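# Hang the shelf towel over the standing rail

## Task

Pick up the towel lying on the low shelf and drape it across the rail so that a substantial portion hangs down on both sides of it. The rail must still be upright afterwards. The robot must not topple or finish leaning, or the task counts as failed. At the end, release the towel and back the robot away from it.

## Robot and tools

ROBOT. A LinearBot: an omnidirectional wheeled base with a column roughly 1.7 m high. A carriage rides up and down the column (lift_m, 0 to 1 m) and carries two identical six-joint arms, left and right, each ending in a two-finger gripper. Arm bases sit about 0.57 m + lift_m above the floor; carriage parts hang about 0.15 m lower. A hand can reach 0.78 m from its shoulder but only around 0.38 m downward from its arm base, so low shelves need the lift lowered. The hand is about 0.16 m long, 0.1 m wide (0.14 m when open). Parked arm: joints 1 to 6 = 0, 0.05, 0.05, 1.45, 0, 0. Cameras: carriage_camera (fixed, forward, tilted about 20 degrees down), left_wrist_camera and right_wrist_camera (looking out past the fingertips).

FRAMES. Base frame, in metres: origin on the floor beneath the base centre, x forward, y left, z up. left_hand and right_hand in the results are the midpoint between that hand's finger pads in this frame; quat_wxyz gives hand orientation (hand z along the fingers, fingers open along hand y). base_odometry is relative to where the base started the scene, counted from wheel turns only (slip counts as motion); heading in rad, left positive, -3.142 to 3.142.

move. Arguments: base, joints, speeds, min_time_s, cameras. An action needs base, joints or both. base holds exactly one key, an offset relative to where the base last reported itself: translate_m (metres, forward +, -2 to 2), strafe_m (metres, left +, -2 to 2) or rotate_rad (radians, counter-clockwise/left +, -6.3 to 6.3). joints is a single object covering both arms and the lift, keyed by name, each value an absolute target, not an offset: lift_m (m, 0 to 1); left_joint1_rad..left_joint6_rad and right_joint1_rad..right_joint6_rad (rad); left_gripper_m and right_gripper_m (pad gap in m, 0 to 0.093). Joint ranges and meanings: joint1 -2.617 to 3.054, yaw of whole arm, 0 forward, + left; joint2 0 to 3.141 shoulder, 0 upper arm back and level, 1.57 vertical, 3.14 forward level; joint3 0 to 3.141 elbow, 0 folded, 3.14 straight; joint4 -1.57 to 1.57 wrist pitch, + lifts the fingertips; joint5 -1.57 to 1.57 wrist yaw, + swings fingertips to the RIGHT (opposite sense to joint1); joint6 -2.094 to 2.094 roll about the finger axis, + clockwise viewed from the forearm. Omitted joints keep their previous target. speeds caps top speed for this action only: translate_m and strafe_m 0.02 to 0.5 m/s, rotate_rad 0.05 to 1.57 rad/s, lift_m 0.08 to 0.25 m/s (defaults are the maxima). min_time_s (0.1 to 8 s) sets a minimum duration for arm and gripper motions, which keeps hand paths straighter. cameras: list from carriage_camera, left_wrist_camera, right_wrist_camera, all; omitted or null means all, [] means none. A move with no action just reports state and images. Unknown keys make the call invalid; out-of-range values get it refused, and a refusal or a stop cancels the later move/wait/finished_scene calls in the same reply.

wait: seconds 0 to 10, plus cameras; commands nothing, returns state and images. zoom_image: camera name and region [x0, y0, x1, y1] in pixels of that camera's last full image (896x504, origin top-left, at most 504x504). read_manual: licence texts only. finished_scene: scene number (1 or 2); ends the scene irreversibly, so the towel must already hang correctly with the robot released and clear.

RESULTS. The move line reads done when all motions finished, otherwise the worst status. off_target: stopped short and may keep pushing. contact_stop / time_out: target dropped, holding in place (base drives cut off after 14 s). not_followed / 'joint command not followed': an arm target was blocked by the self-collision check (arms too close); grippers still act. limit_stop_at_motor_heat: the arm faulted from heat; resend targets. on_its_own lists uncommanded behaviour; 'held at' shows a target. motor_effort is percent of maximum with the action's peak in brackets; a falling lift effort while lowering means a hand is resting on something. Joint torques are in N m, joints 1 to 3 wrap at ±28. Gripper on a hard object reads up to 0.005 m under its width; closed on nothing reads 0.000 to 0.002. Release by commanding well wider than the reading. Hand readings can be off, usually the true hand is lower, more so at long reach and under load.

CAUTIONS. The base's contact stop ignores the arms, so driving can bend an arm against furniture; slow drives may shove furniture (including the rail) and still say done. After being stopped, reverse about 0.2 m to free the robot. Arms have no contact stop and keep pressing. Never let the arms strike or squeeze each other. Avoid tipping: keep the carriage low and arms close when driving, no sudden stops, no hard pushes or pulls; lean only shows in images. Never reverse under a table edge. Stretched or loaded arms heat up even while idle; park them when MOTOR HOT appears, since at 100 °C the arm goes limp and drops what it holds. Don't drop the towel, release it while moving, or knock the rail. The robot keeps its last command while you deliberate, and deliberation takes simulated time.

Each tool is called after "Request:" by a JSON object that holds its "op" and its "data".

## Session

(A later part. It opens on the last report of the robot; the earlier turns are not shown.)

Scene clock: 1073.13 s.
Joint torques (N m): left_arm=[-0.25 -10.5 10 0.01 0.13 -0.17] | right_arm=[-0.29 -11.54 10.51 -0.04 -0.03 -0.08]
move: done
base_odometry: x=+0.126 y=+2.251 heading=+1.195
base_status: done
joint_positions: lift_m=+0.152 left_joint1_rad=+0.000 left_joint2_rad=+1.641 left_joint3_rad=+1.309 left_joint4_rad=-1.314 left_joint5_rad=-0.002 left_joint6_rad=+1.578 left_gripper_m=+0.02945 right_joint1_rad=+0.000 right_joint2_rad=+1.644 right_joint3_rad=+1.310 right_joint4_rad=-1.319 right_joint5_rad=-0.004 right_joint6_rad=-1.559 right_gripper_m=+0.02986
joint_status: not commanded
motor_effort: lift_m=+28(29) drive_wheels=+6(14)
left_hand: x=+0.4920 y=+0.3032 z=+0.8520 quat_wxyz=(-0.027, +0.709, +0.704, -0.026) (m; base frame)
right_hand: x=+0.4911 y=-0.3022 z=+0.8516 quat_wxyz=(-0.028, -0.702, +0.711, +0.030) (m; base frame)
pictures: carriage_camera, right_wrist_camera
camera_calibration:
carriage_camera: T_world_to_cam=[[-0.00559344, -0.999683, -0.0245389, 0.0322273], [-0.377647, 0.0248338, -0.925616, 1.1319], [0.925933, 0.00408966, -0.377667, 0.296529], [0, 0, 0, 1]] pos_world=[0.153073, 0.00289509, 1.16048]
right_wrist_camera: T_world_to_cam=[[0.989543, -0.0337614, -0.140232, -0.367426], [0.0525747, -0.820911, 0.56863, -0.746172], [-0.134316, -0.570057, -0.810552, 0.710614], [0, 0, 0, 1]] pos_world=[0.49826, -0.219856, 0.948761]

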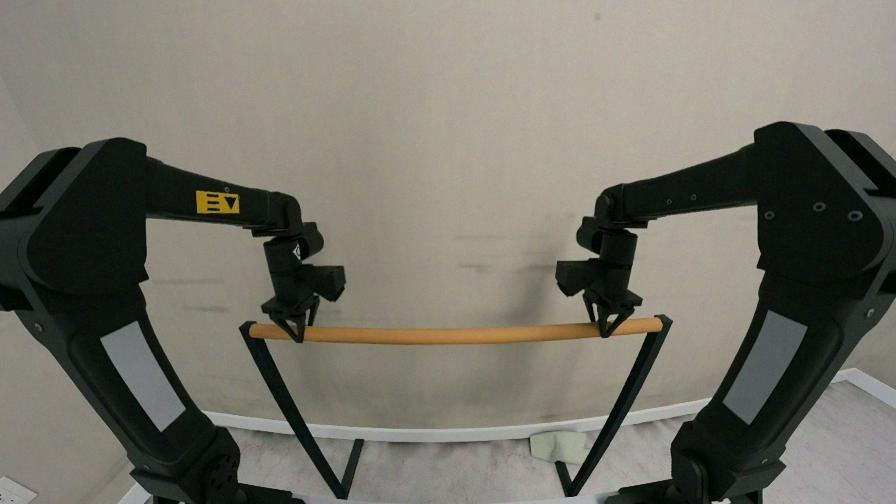

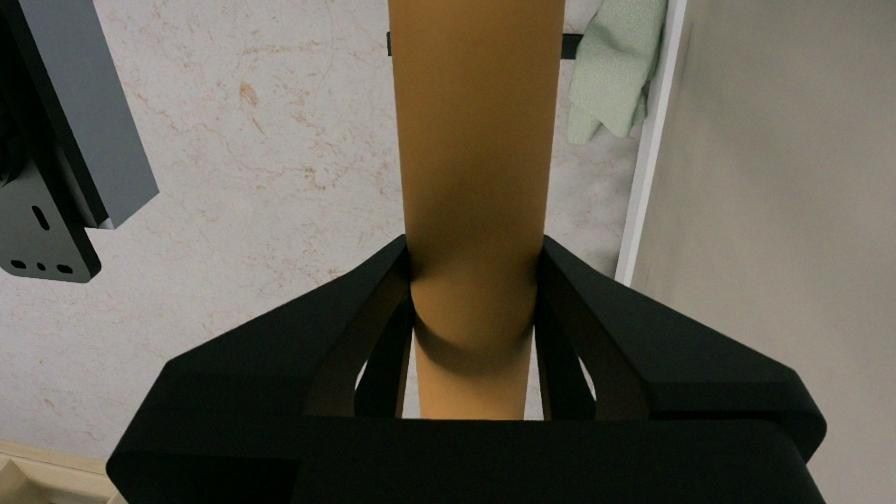

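Request:
{"op": "move", "data": {"base": {"translate_m": -0.15}, "speeds": {"translate_m": 0.12}, "cameras": []}}

Request:
{"op": "move", "data": {"base": {"strafe_m": -0.028}, "speeds": {"strafe_m": 0.1}, "cameras": ["carriage_camera"]}}

Request:
{"op": "zoom_image", "data": {"camera": "carriage_camera", "region": [460, 370, 660, 504]}}

Scene clock: 1081.33 s.
Joint torques (N m): left_arm=[-0.35 -11.51 10.41 -0.51 0.12 -0.17] | right_arm=[-0.21 -12.78 10.93 -0.58 -0.01 -0.06]
move: done
base_odometry: x=+0.071 y=+2.112 heading=+1.195
base_status: done
joint_positions: lift_m=+0.152 left_joint1_rad=+0.000 left_joint2_rad=+1.650 left_joint3_rad=+1.305 left_joint4_rad=-1.261 left_joint5_rad=-0.001 left_joint6_rad=+1.578 left_gripper_m=+0.02945 right_joint1_rad=+0.000 right_joint2_rad=+1.653 right_joint3_rad=+1.306 right_joint4_rad=-1.264 right_joint5_rad=-0.003 right_joint6_rad=-1.559 right_gripper_m=+0.02986
joint_status: not commanded
motor_effort: lift_m=+28(28) drive_wheels=-4(10)
left_hand: x=+0.5041 y=+0.3030 z=+0.8481 quat_wxyz=(-0.012, +0.709, +0.704, -0.012) (m; base frame)
right_hand: x=+0.5036 y=-0.3024 z=+0.8476 quat_wxyz=(-0.013, -0.703, +0.711, +0.015) (m; base frame)
pictures: none
No camera images: "cameras" was empty.

Scene clock: 1082.30 s.
Joint torques (N m): left_arm=[-0.25 -11.37 10.41 -0.51 0.09 -0.15] | right_arm=[-0.14 -12.77 10.85 -0.56 -0.02 -0.05]
move: done
base_odometry: x=+0.096 y=+2.101 heading=+1.196
base_status: done
joint_positions: lift_m=+0.152 left_joint1_rad=-0.001 left_joint2_rad=+1.650 left_joint3_rad=+1.305 left_joint4_rad=-1.260 left_joint5_rad=+0.001 left_joint6_rad=+1.578 left_gripper_m=+0.02945 right_joint1_rad=-0.001 right_joint2_rad=+1.653 right_joint3_rad=+1.306 right_joint4_rad=-1.263 right_joint5_rad=+0.000 right_joint6_rad=-1.559 right_gripper_m=+0.02986
joint_status: not commanded
motor_effort: lift_m=+28(29) drive_wheels=-4(8)
left_hand: x=+0.5042 y=+0.3024 z=+0.8481 quat_wxyz=(-0.011, +0.710, +0.704, -0.012) (m; base frame)
right_hand: x=+0.5038 y=-0.3031 z=+0.8476 quat_wxyz=(-0.014, -0.702, +0.711, +0.013) (m; base frame)
pictures: carriage_camera
camera_calibration:
carriage_camera: T_world_to_cam=[[-0.00559344, -0.999683, -0.0245389, 0.0322273], [-0.377647, 0.0248338, -0.925616, 1.1319], [0.925933, 0.00408966, -0.377667, 0.296529], [0, 0, 0, 1]] pos_world=[0.153073, 0.00289509, 1.16048]

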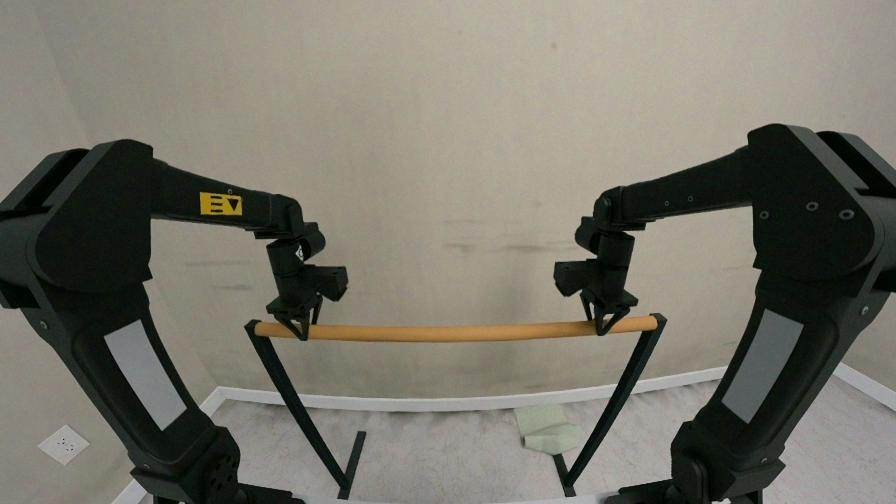

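Scaled by 2.520 from the camera's 896x504 image, which has a finer 1280x720 frame.

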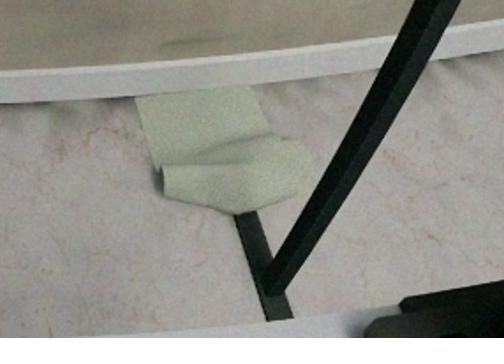

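Request:
{"op": "move", "data": {"base": {"translate_m": 0.135}, "speeds": {"translate_m": 0.08}, "cameras": ["carriage_camera", "right_wrist_camera"]}}

Request:
{"op": "zoom_image", "data": {"camera": "carriage_camera", "region": [460, 370, 660, 504]}}

Request:
{"op": "zoom_image", "data": {"camera": "right_wrist_camera", "region": [540, 0, 820, 160]}}

Scene clock: 1093.60 s.
Joint torques (N m): left_arm=[-0.24 -10.93 10.35 -0.16 0.09 -0.12] | right_arm=[-0.18 -12.6 10.41 -0.34 -0.02 -0.04]
move: done
base_odometry: x=+0.146 y=+2.227 heading=+1.195
base_status: done
joint_positions: lift_m=+0.152 left_joint1_rad=-0.001 left_joint2_rad=+1.645 left_joint3_rad=+1.304 left_joint4_rad=-1.300 left_joint5_rad=+0.002 left_joint6_rad=+1.576 left_gripper_m=+0.02944 right_joint1_rad=-0.001 right_joint2_rad=+1.652 right_joint3_rad=+1.311 right_joint4_rad=-1.296 right_joint5_rad=+0.001 right_joint6_rad=-1.561 right_gripper_m=+0.02986
joint_status: not commanded
motor_effort: lift_m=+29(29) drive_wheels=+6(10)
left_hand: x=+0.4942 y=+0.3023 z=+0.8495 quat_wxyz=(-0.024, +0.709, +0.704, -0.025) (m; base frame)
right_hand: x=+0.4969 y=-0.3032 z=+0.8493 quat_wxyz=(-0.024, -0.703, +0.710, +0.023) (m; base frame)
pictures: carriage_camera, right_wrist_camera
camera_calibration:
carriage_camera: T_world_to_cam=[[-0.00559344, -0.999683, -0.0245389, 0.0322273], [-0.377647, 0.0248338, -0.925616, 1.1319], [0.925933, 0.00408966, -0.377667, 0.296529], [0, 0, 0, 1]] pos_world=[0.153073, 0.00289509, 1.16048]
right_wrist_camera: T_world_to_cam=[[0.991687, -0.0321007, -0.124603, -0.387317], [0.045459, -0.818526, 0.572669, -0.745121], [-0.120374, -0.573572, -0.810262, 0.700781], [0, 0, 0, 1]] pos_world=[0.502326, -0.220385, 0.946263]

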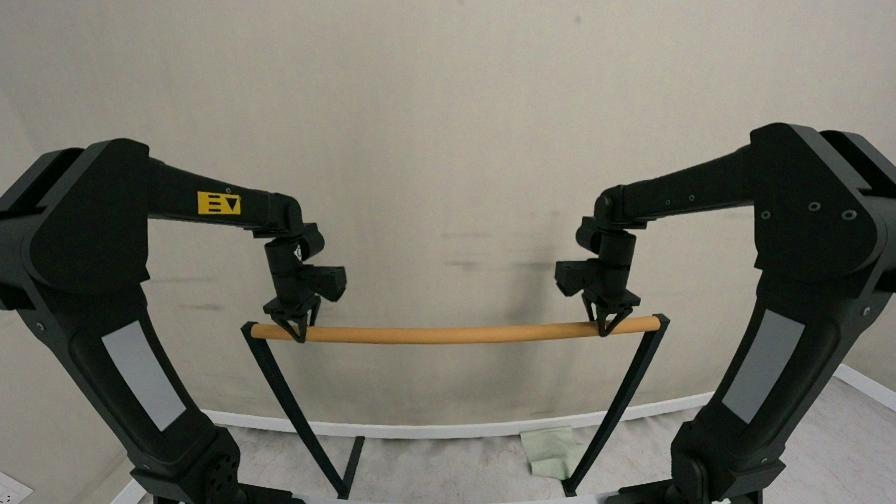

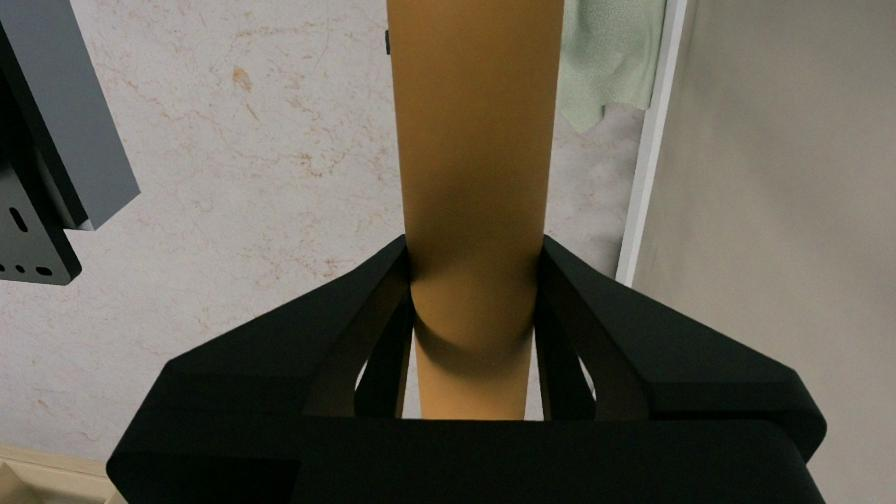

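Scaled by 2.520 from the camera's 896x504 image, which has a finer 1280x720 frame.

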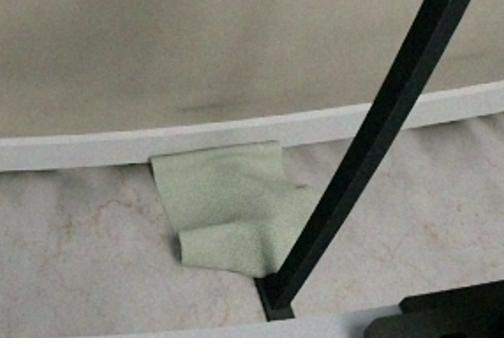

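Scaled by 1.800 from the camera's 896x504 image, which has a finer 1280x720 frame.

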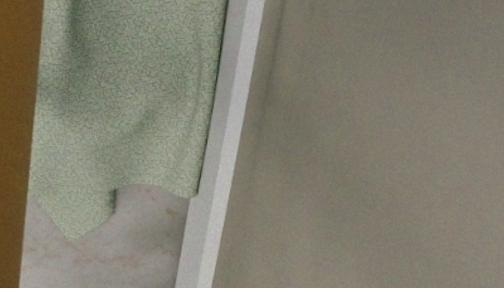

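Request:
{"op": "move", "data": {"base": {"translate_m": -0.015}, "speeds": {"translate_m": 0.04}, "cameras": ["carriage_camera", "right_wrist_camera"]}}

Request:
{"op": "zoom_image", "data": {"camera": "carriage_camera", "region": [460, 340, 660, 504]}}

Scene clock: 1113.23 s.
Joint torques (N m): left_arm=[-0.24 -10.97 10.39 -0.4 0.12 -0.13] | right_arm=[-0.17 -12.52 10.41 -0.49 -0.04 -0.03]
move: done
base_odometry: x=+0.141 y=+2.213 heading=+1.194
base_status: done
joint_positions: lift_m=+0.152 left_joint1_rad=-0.001 left_joint2_rad=+1.645 left_joint3_rad=+1.304 left_joint4_rad=-1.273 left_joint5_rad=+0.002 left_joint6_rad=+1.575 left_gripper_m=+0.02944 right_joint1_rad=-0.001 right_joint2_rad=+1.652 right_joint3_rad=+1.311 right_joint4_rad=-1.271 right_joint5_rad=+0.001 right_joint6_rad=-1.561 right_gripper_m=+0.02986
joint_status: not commanded
motor_effort: lift_m=+28(29) drive_wheels=+4(10)
left_hand: x=+0.5007 y=+0.3023 z=+0.8491 quat_wxyz=(-0.015, +0.709, +0.705, -0.016) (m; base frame)
right_hand: x=+0.5031 y=-0.3032 z=+0.8490 quat_wxyz=(-0.015, -0.703, +0.710, +0.014) (m; base frame)
pictures: carriage_camera, right_wrist_camera
camera_calibration:
carriage_camera: T_world_to_cam=[[-0.00559344, -0.999683, -0.0245389, 0.0322273], [-0.377647, 0.0248338, -0.925616, 1.1319], [0.925933, 0.00408966, -0.377667, 0.296529], [0, 0, 0, 1]] pos_world=[0.153073, 0.00289509, 1.16048]
right_wrist_camera: T_world_to_cam=[[0.99451, -0.0321024, -0.0995978, -0.416139], [0.0310277, -0.818517, 0.573644, -0.738781], [-0.0999378, -0.573584, -0.813027, 0.693318], [0, 0, 0, 1]] pos_world=[0.506066, -0.220388, 0.946036]

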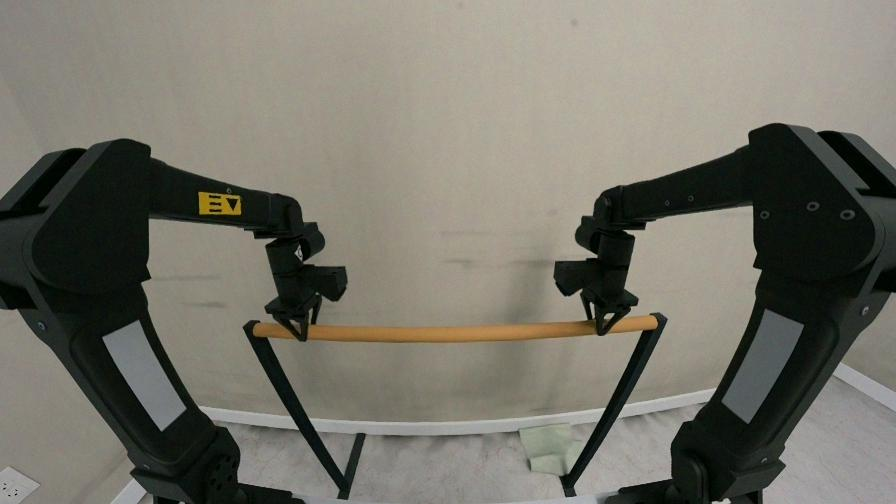

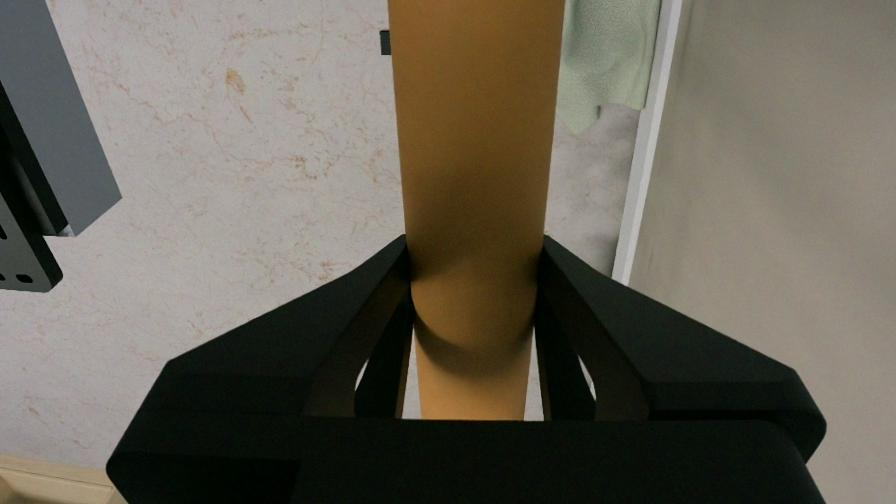

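Scaled by 2.520 from the camera's 896x504 image, which has a finer 1280x720 frame.

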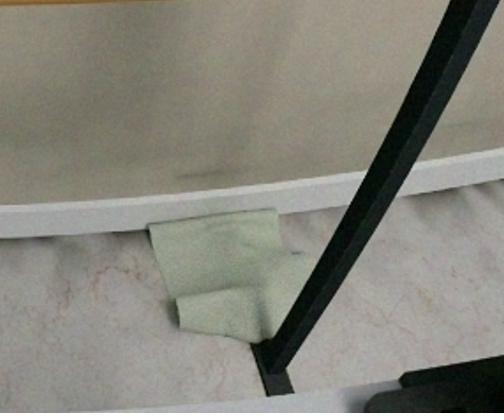

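Request:
{"op": "move", "data": {"joints": {"lift_m": 0.185}, "speeds": {"lift_m": 0.08}, "cameras": ["carriage_camera", "right_wrist_camera"]}}

Request:
{"op": "zoom_image", "data": {"camera": "carriage_camera", "region": [460, 340, 660, 504]}}

Scene clock: 1118.13 s.
Joint torques (N m): left_arm=[-0.27 -12.15 11 -0.58 0.09 -0.14] | right_arm=[-0.13 -13.9 11.56 -0.71 -0.08 -0.03]
move: done
base_odometry: x=+0.141 y=+2.213 heading=+1.194
base_status: not commanded
joint_positions: lift_m=+0.184 left_joint1_rad=-0.001 left_joint2_rad=+1.657 left_joint3_rad=+1.297 left_joint4_rad=-1.255 left_joint5_rad=+0.002 left_joint6_rad=+1.575 left_gripper_m=+0.02944 right_joint1_rad=-0.001 right_joint2_rad=+1.663 right_joint3_rad=+1.298 right_joint4_rad=-1.256 right_joint5_rad=+0.000 right_joint6_rad=-1.561 right_gripper_m=+0.02986
joint_status: all done
motor_effort: lift_m=+31(36) drive_wheels=-3(5)
left_hand: x=+0.5031 y=+0.3023 z=+0.8759 quat_wxyz=(-0.015, +0.709, +0.705, -0.016) (m; base frame)
right_hand: x=+0.5031 y=-0.3031 z=+0.8745 quat_wxyz=(-0.018, -0.703, +0.710, +0.018) (m; base frame)
pictures: carriage_camera, right_wrist_camera
camera_calibration:
carriage_camera: T_world_to_cam=[[-0.00559344, -0.999683, -0.0245389, 0.0330061], [-0.377647, 0.0248338, -0.925616, 1.16127], [0.925933, 0.00408966, -0.377667, 0.308515], [0, 0, 0, 1]] pos_world=[0.153073, 0.00289509, 1.19222]
right_wrist_camera: T_world_to_cam=[[0.993472, -0.0320793, -0.109469, -0.404421], [0.0366996, -0.81874, 0.572991, -0.755681], [-0.108008, -0.573268, -0.812218, 0.7175], [0, 0, 0, 1]] pos_world=[0.507009, -0.22036, 0.971494]

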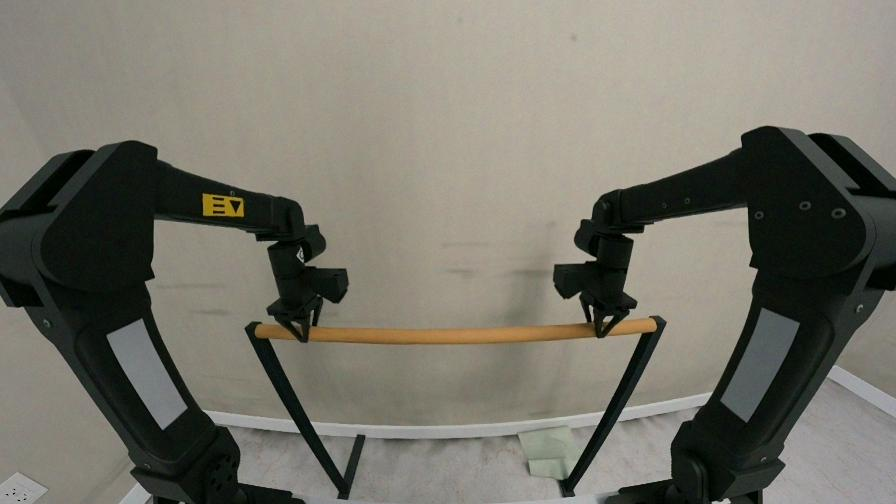

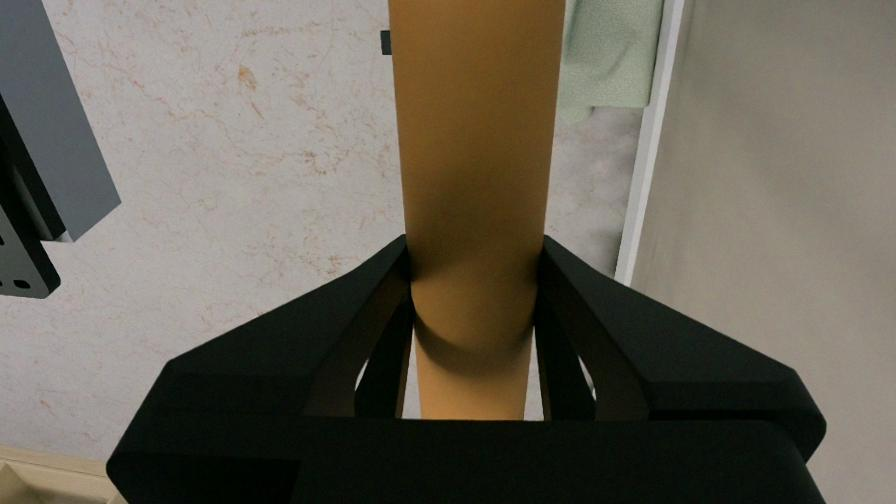

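Scaled by 2.520 from the camera's 896x504 image, which has a finer 1280x720 frame.

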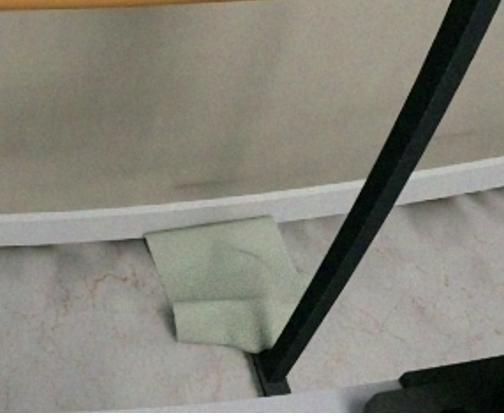

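Request:
{"op": "move", "data": {"joints": {"lift_m": 0.23}, "speeds": {"lift_m": 0.08}, "cameras": ["carriage_camera", "right_wrist_camera"]}}

Request:
{"op": "zoom_image", "data": {"camera": "carriage_camera", "region": [460, 340, 660, 504]}}

Scene clock: 1162.83 s.
Joint torques (N m): left_arm=[-0.25 -12.59 11.32 -0.67 0.1 -0.15] | right_arm=[-0.16 -13.86 11.75 -0.76 -0.02 -0.03]
move: done
MOTOR HOT: joint 2 (shoulder) of the right arm reports 76 °C; the controller stops that arm at 100 °C. To cool a motor, set the load down, stop pushing, or move to a pose that needs little force.
base_odometry: x=+0.141 y=+2.213 heading=+1.194
base_status: not commanded
joint_positions: lift_m=+0.229 left_joint1_rad=-0.001 left_joint2_rad=+1.660 left_joint3_rad=+1.294 left_joint4_rad=-1.249 left_joint5_rad=+0.002 left_joint6_rad=+1.575 left_gripper_m=+0.02944 right_joint1_rad=-0.001 right_joint2_rad=+1.667 right_joint3_rad=+1.295 right_joint4_rad=-1.249 right_joint5_rad=+0.000 right_joint6_rad=-1.561 right_gripper_m=+0.02986
joint_status: all done
motor_effort: lift_m=+31(37) drive_wheels=+4(5)
left_hand: x=+0.5040 y=+0.3023 z=+0.9193 quat_wxyz=(-0.015, +0.709, +0.705, -0.016) (m; base frame)
right_hand: x=+0.5039 y=-0.3031 z=+0.9175 quat_wxyz=(-0.018, -0.703, +0.710, +0.018) (m; base frame)
pictures: carriage_camera, right_wrist_camera
camera_calibration:
carriage_camera: T_world_to_cam=[[-0.00559344, -0.999683, -0.0245389, 0.0341101], [-0.377647, 0.0248338, -0.925616, 1.20292], [0.925933, 0.00408966, -0.377667, 0.325506], [0, 0, 0, 1]] pos_world=[0.153073, 0.00289509, 1.23721]
right_wrist_camera: T_world_to_cam=[[0.993514, -0.0320793, -0.10909, -0.40093], [0.036481, -0.818739, 0.573005, -0.780298], [-0.107698, -0.573268, -0.812259, 0.752462], [0, 0, 0, 1]] pos_world=[0.507834, -0.22036, 1.01457]

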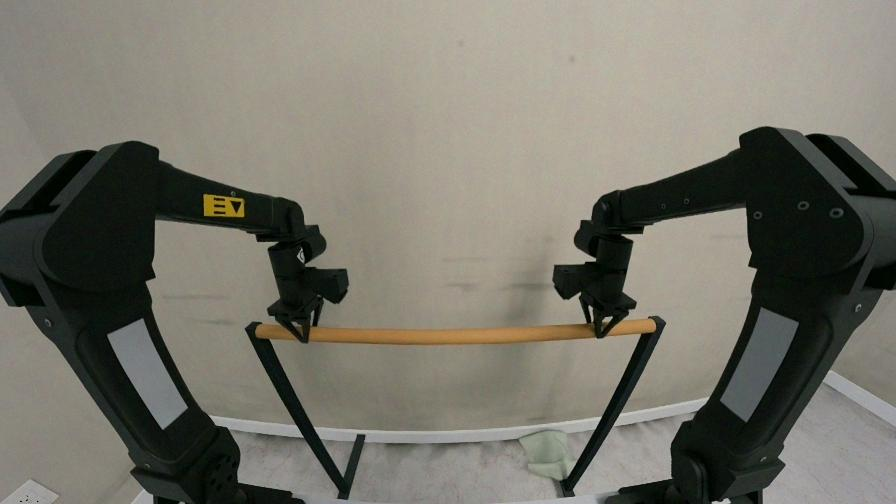

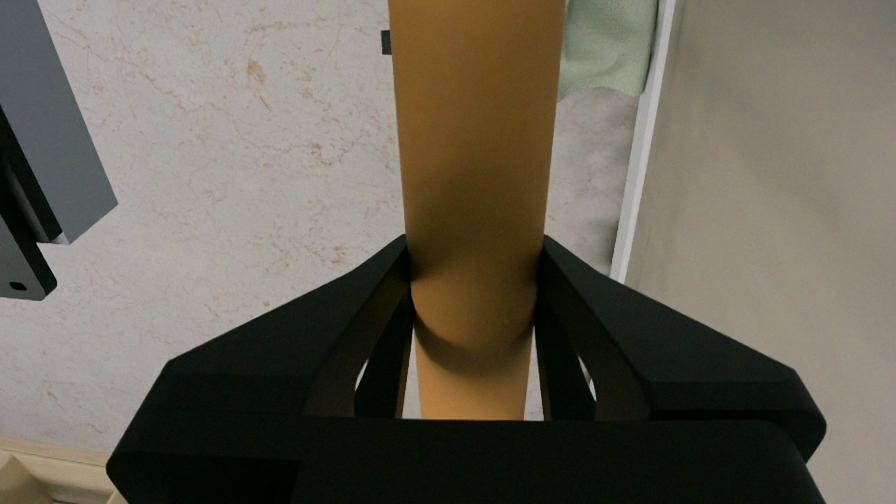

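Scaled by 2.520 from the camera's 896x504 image, which has a finer 1280x720 frame.

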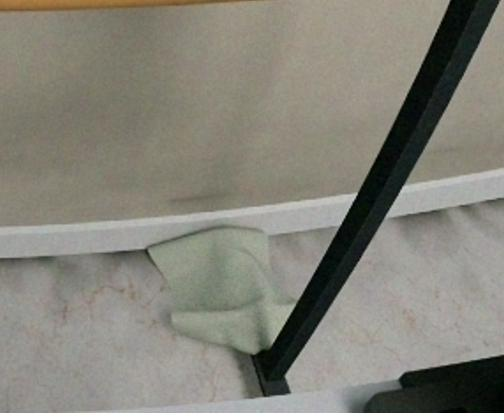

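Request:
{"op": "move", "data": {"joints": {"lift_m": 0.32}, "speeds": {"lift_m": 0.08}, "cameras": ["carriage_camera", "right_wrist_camera"]}}

Request:
{"op": "zoom_image", "data": {"camera": "carriage_camera", "region": [460, 340, 660, 504]}}

Scene clock: 1178.33 s.
Joint torques (N m): left_arm=[-0.29 -12.67 11.4 -0.69 0.09 -0.11] | right_arm=[-0.17 -14.2 12.1 -0.74 -0.02 -0.03]
move: done
MOTOR HOT: still on. Joint 2 (shoulder) of the right arm reports 75 °C.
base_odometry: x=+0.141 y=+2.213 heading=+1.194
base_status: not commanded
joint_positions: lift_m=+0.319 left_joint1_rad=-0.001 left_joint2_rad=+1.663 left_joint3_rad=+1.292 left_joint4_rad=-1.246 left_joint5_rad=+0.002 left_joint6_rad=+1.575 left_gripper_m=+0.02944 right_joint1_rad=-0.001 right_joint2_rad=+1.670 right_joint3_rad=+1.292 right_joint4_rad=-1.246 right_joint5_rad=+0.000 right_joint6_rad=-1.561 right_gripper_m=+0.02986
joint_status: all done
motor_effort: lift_m=+31(37) drive_wheels=-3(4)
left_hand: x=+0.5040 y=+0.3023 z=+1.0081 quat_wxyz=(-0.016, +0.709, +0.705, -0.017) (m; base frame)
right_hand: x=+0.5039 y=-0.3031 z=+1.0063 quat_wxyz=(-0.019, -0.703, +0.710, +0.018) (m; base frame)
pictures: carriage_camera, right_wrist_camera
camera_calibration:
carriage_camera: T_world_to_cam=[[-0.00559344, -0.999683, -0.0245389, 0.0363184], [-0.377647, 0.0248338, -0.925616, 1.28621], [0.925933, 0.00408966, -0.377667, 0.359493], [0, 0, 0, 1]] pos_world=[0.153073, 0.00289509, 1.3272]
right_wrist_camera: T_world_to_cam=[[0.993262, -0.0320792, -0.111364, -0.388808], [0.0377925, -0.81874, 0.572919, -0.831704], [-0.109557, -0.573267, -0.812011, 0.825203], [0, 0, 0, 1]] pos_world=[0.508027, -0.22036, 1.10327]

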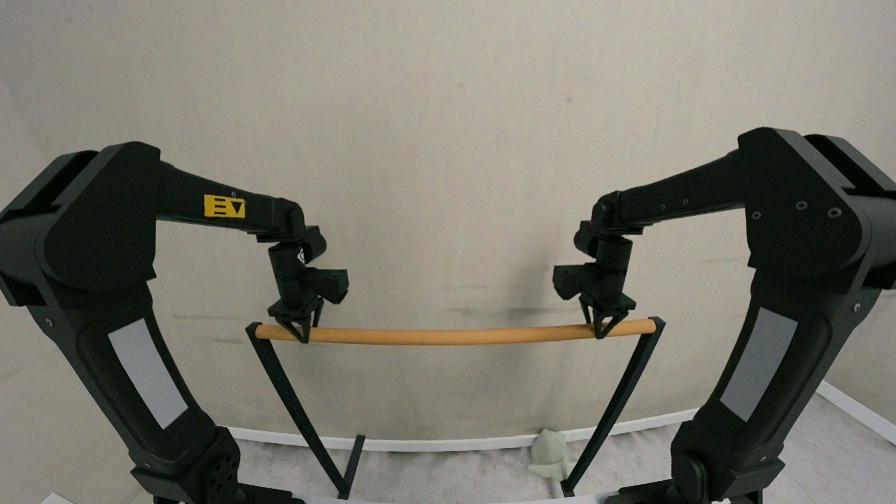

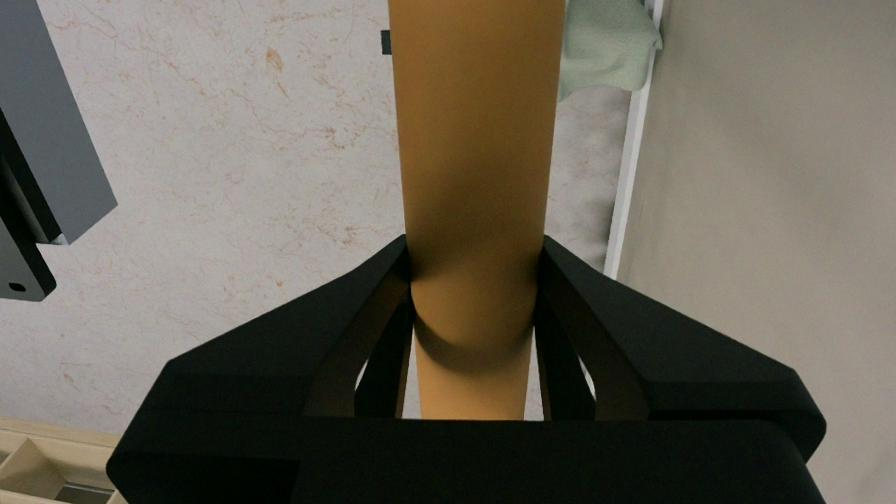

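Scaled by 2.520 from the camera's 896x504 image, which has a finer 1280x720 frame.

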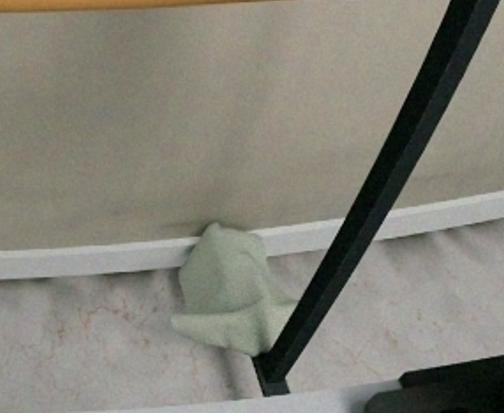

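Request:
{"op": "move", "data": {"joints": {"lift_m": 0.46}, "speeds": {"lift_m": 0.08}, "cameras": ["carriage_camera", "right_wrist_camera"]}}

Request:
{"op": "zoom_image", "data": {"camera": "carriage_camera", "region": [460, 340, 660, 504]}}

Scene clock: 1183.50 s.
Joint torques (N m): left_arm=[-0.2 -12.86 11.44 -0.7 0.1 -0.13] | right_arm=[-0.14 -14.43 12.11 -0.78 -0.03 -0.03]
move: done
MOTOR HOT: still on. Joint 2 (shoulder) of the right arm reports 74 °C.
base_odometry: x=+0.141 y=+2.213 heading=+1.194
base_status: not commanded
joint_positions: lift_m=+0.459 left_joint1_rad=-0.001 left_joint2_rad=+1.664 left_joint3_rad=+1.291 left_joint4_rad=-1.244 left_joint5_rad=+0.002 left_joint6_rad=+1.575 left_gripper_m=+0.02944 right_joint1_rad=-0.001 right_joint2_rad=+1.671 right_joint3_rad=+1.291 right_joint4_rad=-1.244 right_joint5_rad=+0.000 right_joint6_rad=-1.561 right_gripper_m=+0.02986
joint_status: all done
motor_effort: lift_m=+30(38) drive_wheels=-3(5)
left_hand: x=+0.5040 y=+0.3023 z=+1.1475 quat_wxyz=(-0.016, +0.709, +0.705, -0.017) (m; base frame)
right_hand: x=+0.5039 y=-0.3031 z=+1.1455 quat_wxyz=(-0.019, -0.703, +0.710, +0.019) (m; base frame)
pictures: carriage_camera, right_wrist_camera
camera_calibration:
carriage_camera: T_world_to_cam=[[-0.00559344, -0.999683, -0.0245389, 0.0397545], [-0.377647, 0.0248338, -0.925616, 1.41582], [0.925933, 0.00408966, -0.377667, 0.412376], [0, 0, 0, 1]] pos_world=[0.153073, 0.00289509, 1.46723]
right_wrist_camera: T_world_to_cam=[[0.993134, -0.0320791, -0.1125, -0.371949], [0.0384481, -0.818741, 0.572875, -0.911757], [-0.110486, -0.573267, -0.811886, 0.938592], [0, 0, 0, 1]] pos_world=[0.508151, -0.22036, 1.24251]

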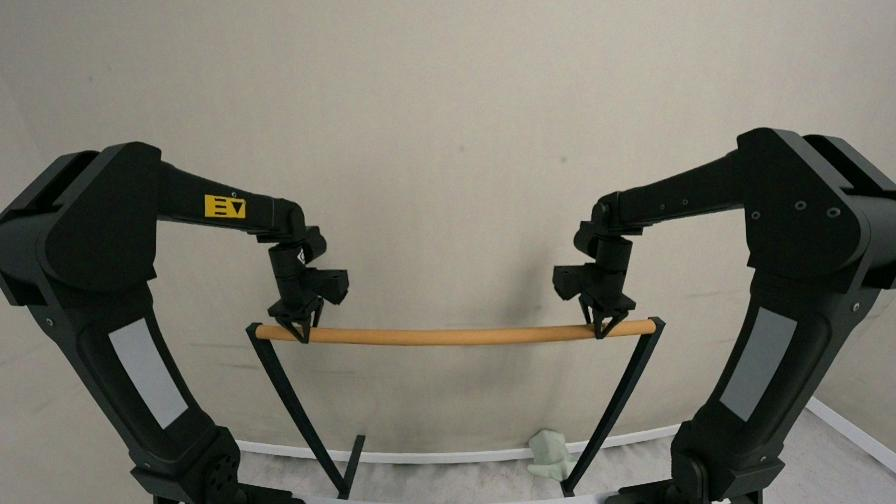

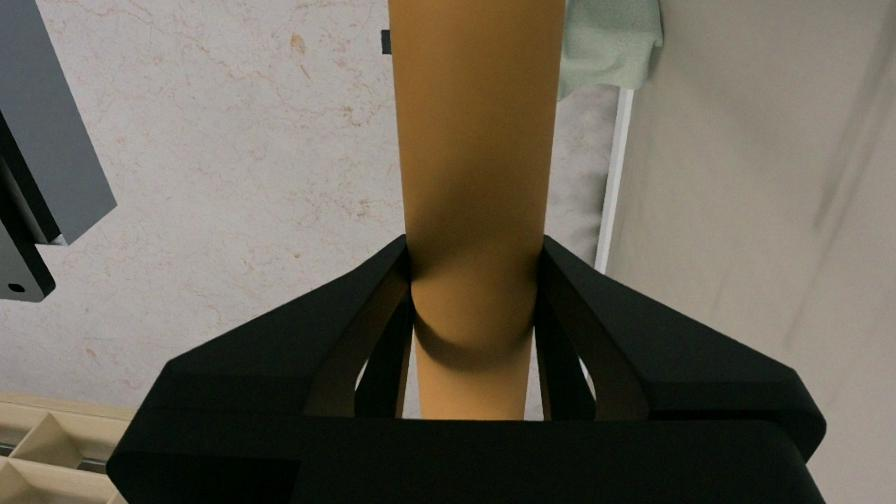

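Scaled by 2.520 from the camera's 896x504 image, which has a finer 1280x720 frame.

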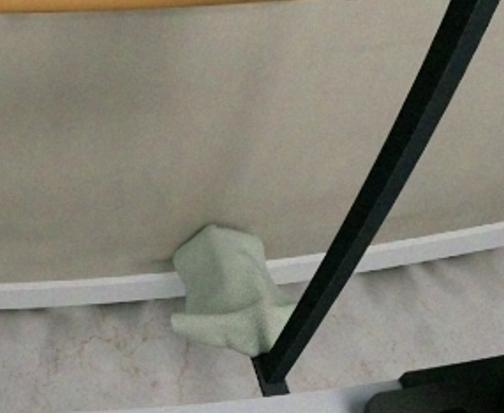

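Request:
{"op": "move", "data": {"base": {"translate_m": -0.3}, "speeds": {"translate_m": 0.08}, "cameras": ["carriage_camera"]}}

Request:
{"op": "zoom_image", "data": {"camera": "carriage_camera", "region": [460, 340, 660, 504]}}

Scene clock: 1206.83 s.
Joint torques (N m): left_arm=[-0.31 -12.97 11.45 -0.63 0.09 -0.14] | right_arm=[-0.18 -14.46 12.07 -0.76 -0.01 -0.04]
move: done
MOTOR HOT: cleared for the motors of the right arm.
base_odometry: x=+0.031 y=+1.934 heading=+1.194
base_status: done
joint_positions: lift_m=+0.459 left_joint1_rad=-0.001 left_joint2_rad=+1.664 left_joint3_rad=+1.291 left_joint4_rad=-1.255 left_joint5_rad=+0.002 left_joint6_rad=+1.575 left_gripper_m=+0.02944 right_joint1_rad=-0.001 right_joint2_rad=+1.671 right_joint3_rad=+1.291 right_joint4_rad=-1.254 right_joint5_rad=+0.000 right_joint6_rad=-1.561 right_gripper_m=+0.02986
joint_status: not commanded
motor_effort: lift_m=+30(31) drive_wheels=-2(11)
left_hand: x=+0.5014 y=+0.3023 z=+1.1476 quat_wxyz=(-0.020, +0.709, +0.705, -0.021) (m; base frame)
right_hand: x=+0.5014 y=-0.3031 z=+1.1456 quat_wxyz=(-0.023, -0.703, +0.710, +0.023) (m; base frame)
pictures: carriage_camera
camera_calibration:
carriage_camera: T_world_to_cam=[[-0.00559344, -0.999683, -0.0245389, 0.0397545], [-0.377647, 0.0248338, -0.925616, 1.41582], [0.925933, 0.00408966, -0.377667, 0.412376], [0, 0, 0, 1]] pos_world=[0.153073, 0.00289509, 1.46723]

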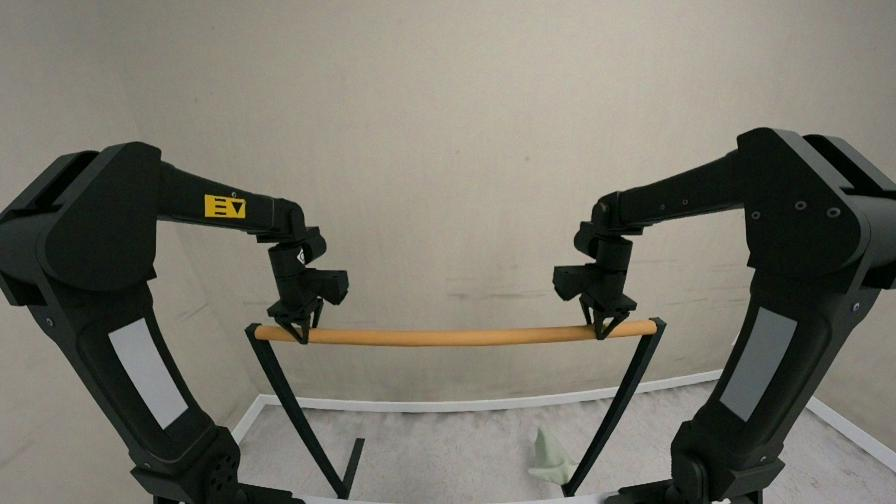

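Scaled by 2.520 from the camera's 896x504 image, which has a finer 1280x720 frame.

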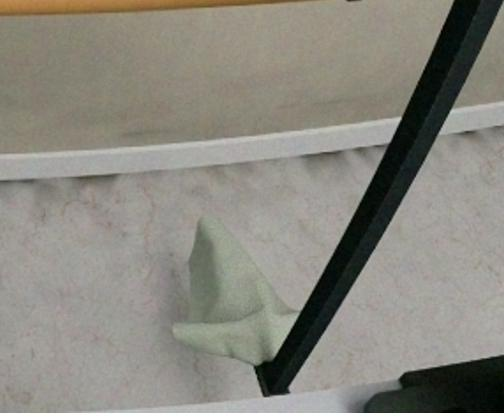

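Request:
{"op": "move", "data": {"base": {"rotate_rad": -0.7}, "speeds": {"rotate_rad": 0.2}, "cameras": ["carriage_camera", "right_wrist_camera"]}}

Scene clock: 1221.80 s.
Joint torques (N m): left_arm=[0.03 -12.81 11.58 -0.73 0.11 -0.1] | right_arm=[0.02 -14.5 12.14 -0.83 0.06 -0.03]
move: done
base_odometry: x=+0.031 y=+1.934 heading=+0.494
base_status: done
joint_positions: lift_m=+0.459 left_joint1_rad=-0.004 left_joint2_rad=+1.664 left_joint3_rad=+1.291 left_joint4_rad=-1.243 left_joint5_rad=+0.001 left_joint6_rad=+1.575 left_gripper_m=+0.02943 right_joint1_rad=-0.003 right_joint2_rad=+1.673 right_joint3_rad=+1.291 right_joint4_rad=-1.242 right_joint5_rad=-0.003 right_joint6_rad=-1.561 right_gripper_m=+0.02986
joint_status: not commanded
motor_effort: lift_m=+30(31) drive_wheels=+9(13)
left_hand: x=+0.5043 y=+0.3015 z=+1.1474 quat_wxyz=(-0.016, +0.710, +0.704, -0.017) (m; base frame)
right_hand: x=+0.5043 y=-0.3032 z=+1.1452 quat_wxyz=(-0.018, -0.702, +0.711, +0.020) (m; base frame)
pictures: carriage_camera, right_wrist_camera
camera_calibration:
carriage_camera: T_world_to_cam=[[-0.00559344, -0.999683, -0.0245389, 0.0397545], [-0.377647, 0.0248338, -0.925616, 1.41582], [0.925933, 0.00408966, -0.377667, 0.412376], [0, 0, 0, 1]] pos_world=[0.153073, 0.00289509, 1.46723]
right_wrist_camera: T_world_to_cam=[[0.993096, -0.0341724, -0.112217, -0.37328], [0.0362168, -0.820574, 0.570392, -0.908276], [-0.111574, -0.570518, -0.813671, 0.941726], [0, 0, 0, 1]] pos_world=[0.50867, -0.220791, 1.24244]

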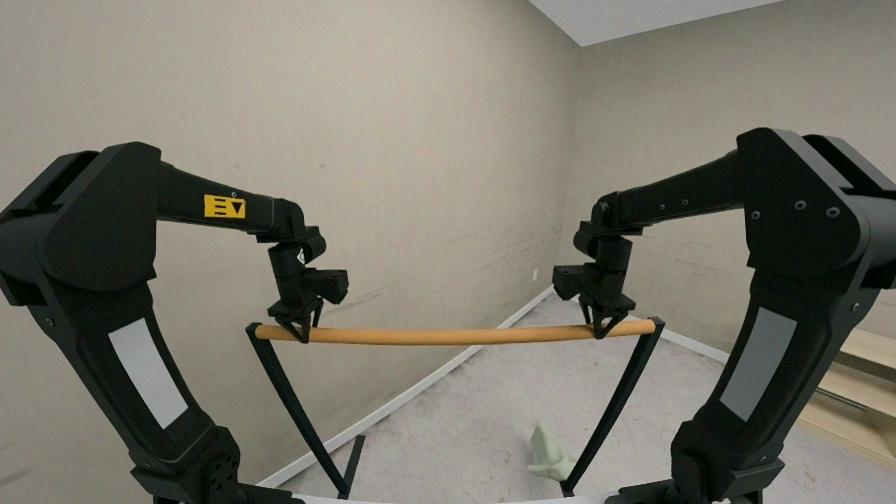

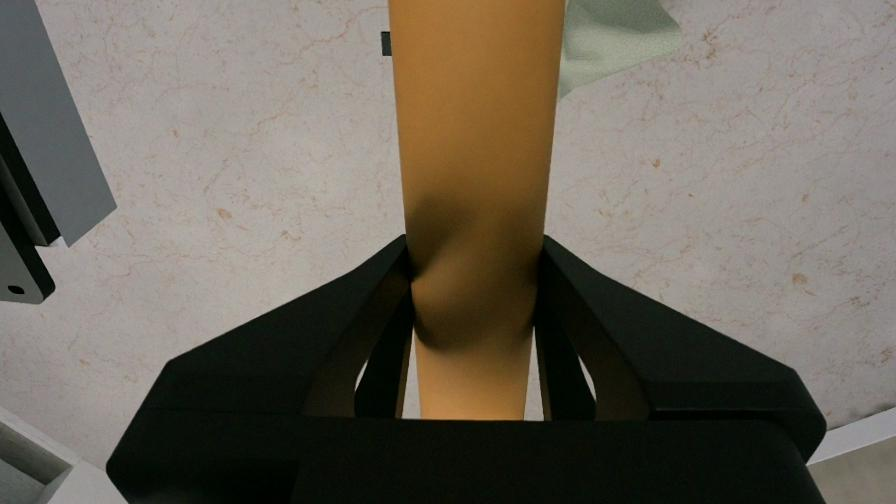

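Request:
{"op": "move", "data": {"base": {"rotate_rad": -0.87}, "speeds": {"rotate_rad": 0.2}, "cameras": ["carriage_camera", "right_wrist_camera"]}}

Scene clock: 1228.97 s.
Joint torques (N m): left_arm=[0.03 -12.81 11.51 -0.75 0.09 -0.12] | right_arm=[0.05 -14.42 12.12 -0.77 0.08 -0.04]
move: done
base_odometry: x=+0.031 y=+1.934 heading=-0.375
base_status: done
joint_positions: lift_m=+0.459 left_joint1_rad=-0.005 left_joint2_rad=+1.664 left_joint3_rad=+1.291 left_joint4_rad=-1.243 left_joint5_rad=+0.001 left_joint6_rad=+1.575 left_gripper_m=+0.02943 right_joint1_rad=-0.003 right_joint2_rad=+1.673 right_joint3_rad=+1.291 right_joint4_rad=-1.242 right_joint5_rad=-0.002 right_joint6_rad=-1.561 right_gripper_m=+0.02987
joint_status: not commanded
motor_effort: lift_m=+30(31) drive_wheels=+8(18)
left_hand: x=+0.5043 y=+0.3014 z=+1.1474 quat_wxyz=(-0.016, +0.710, +0.704, -0.017) (m; base frame)
right_hand: x=+0.5043 y=-0.3034 z=+1.1451 quat_wxyz=(-0.018, -0.702, +0.711, +0.020) (m; base frame)
pictures: carriage_camera, right_wrist_camera
camera_calibration:
carriage_camera: T_world_to_cam=[[-0.00559344, -0.999683, -0.0245389, 0.0397545], [-0.377647, 0.0248338, -0.925616, 1.41582], [0.925933, 0.00408966, -0.377667, 0.412376], [0, 0, 0, 1]] pos_world=[0.153073, 0.00289509, 1.46723]
right_wrist_camera: T_world_to_cam=[[0.993041, -0.0345736, -0.112584, -0.372964], [0.0361389, -0.82037, 0.57069, -0.9086], [-0.112091, -0.570787, -0.813411, 0.941427], [0, 0, 0, 1]] pos_world=[0.50873, -0.220929, 1.24231]

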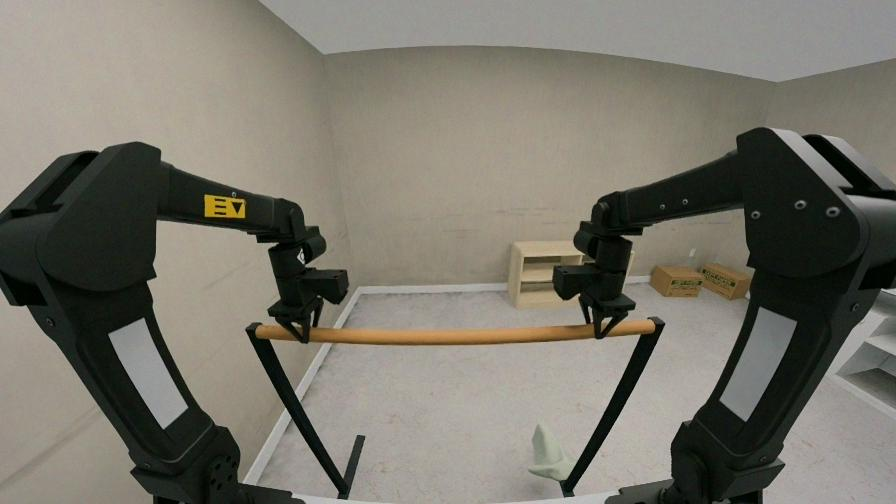

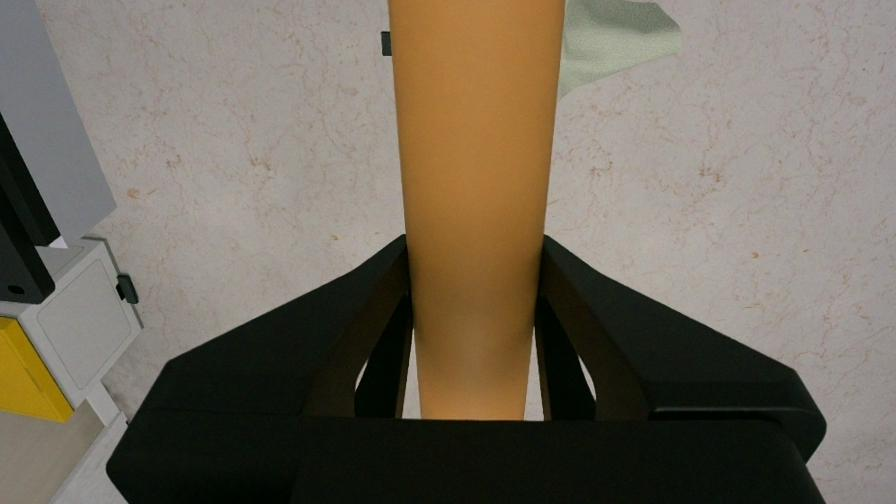

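Request:
{"op": "zoom_image", "data": {"camera": "carriage_camera", "region": [480, 210, 780, 330]}}

Scaled by 1.680 from the camera's 896x504 image, which has a finer 1280x720 frame.

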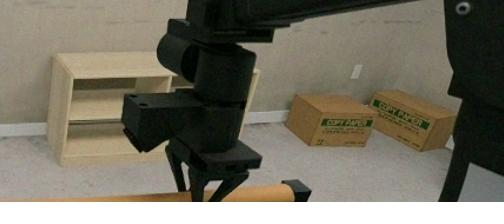

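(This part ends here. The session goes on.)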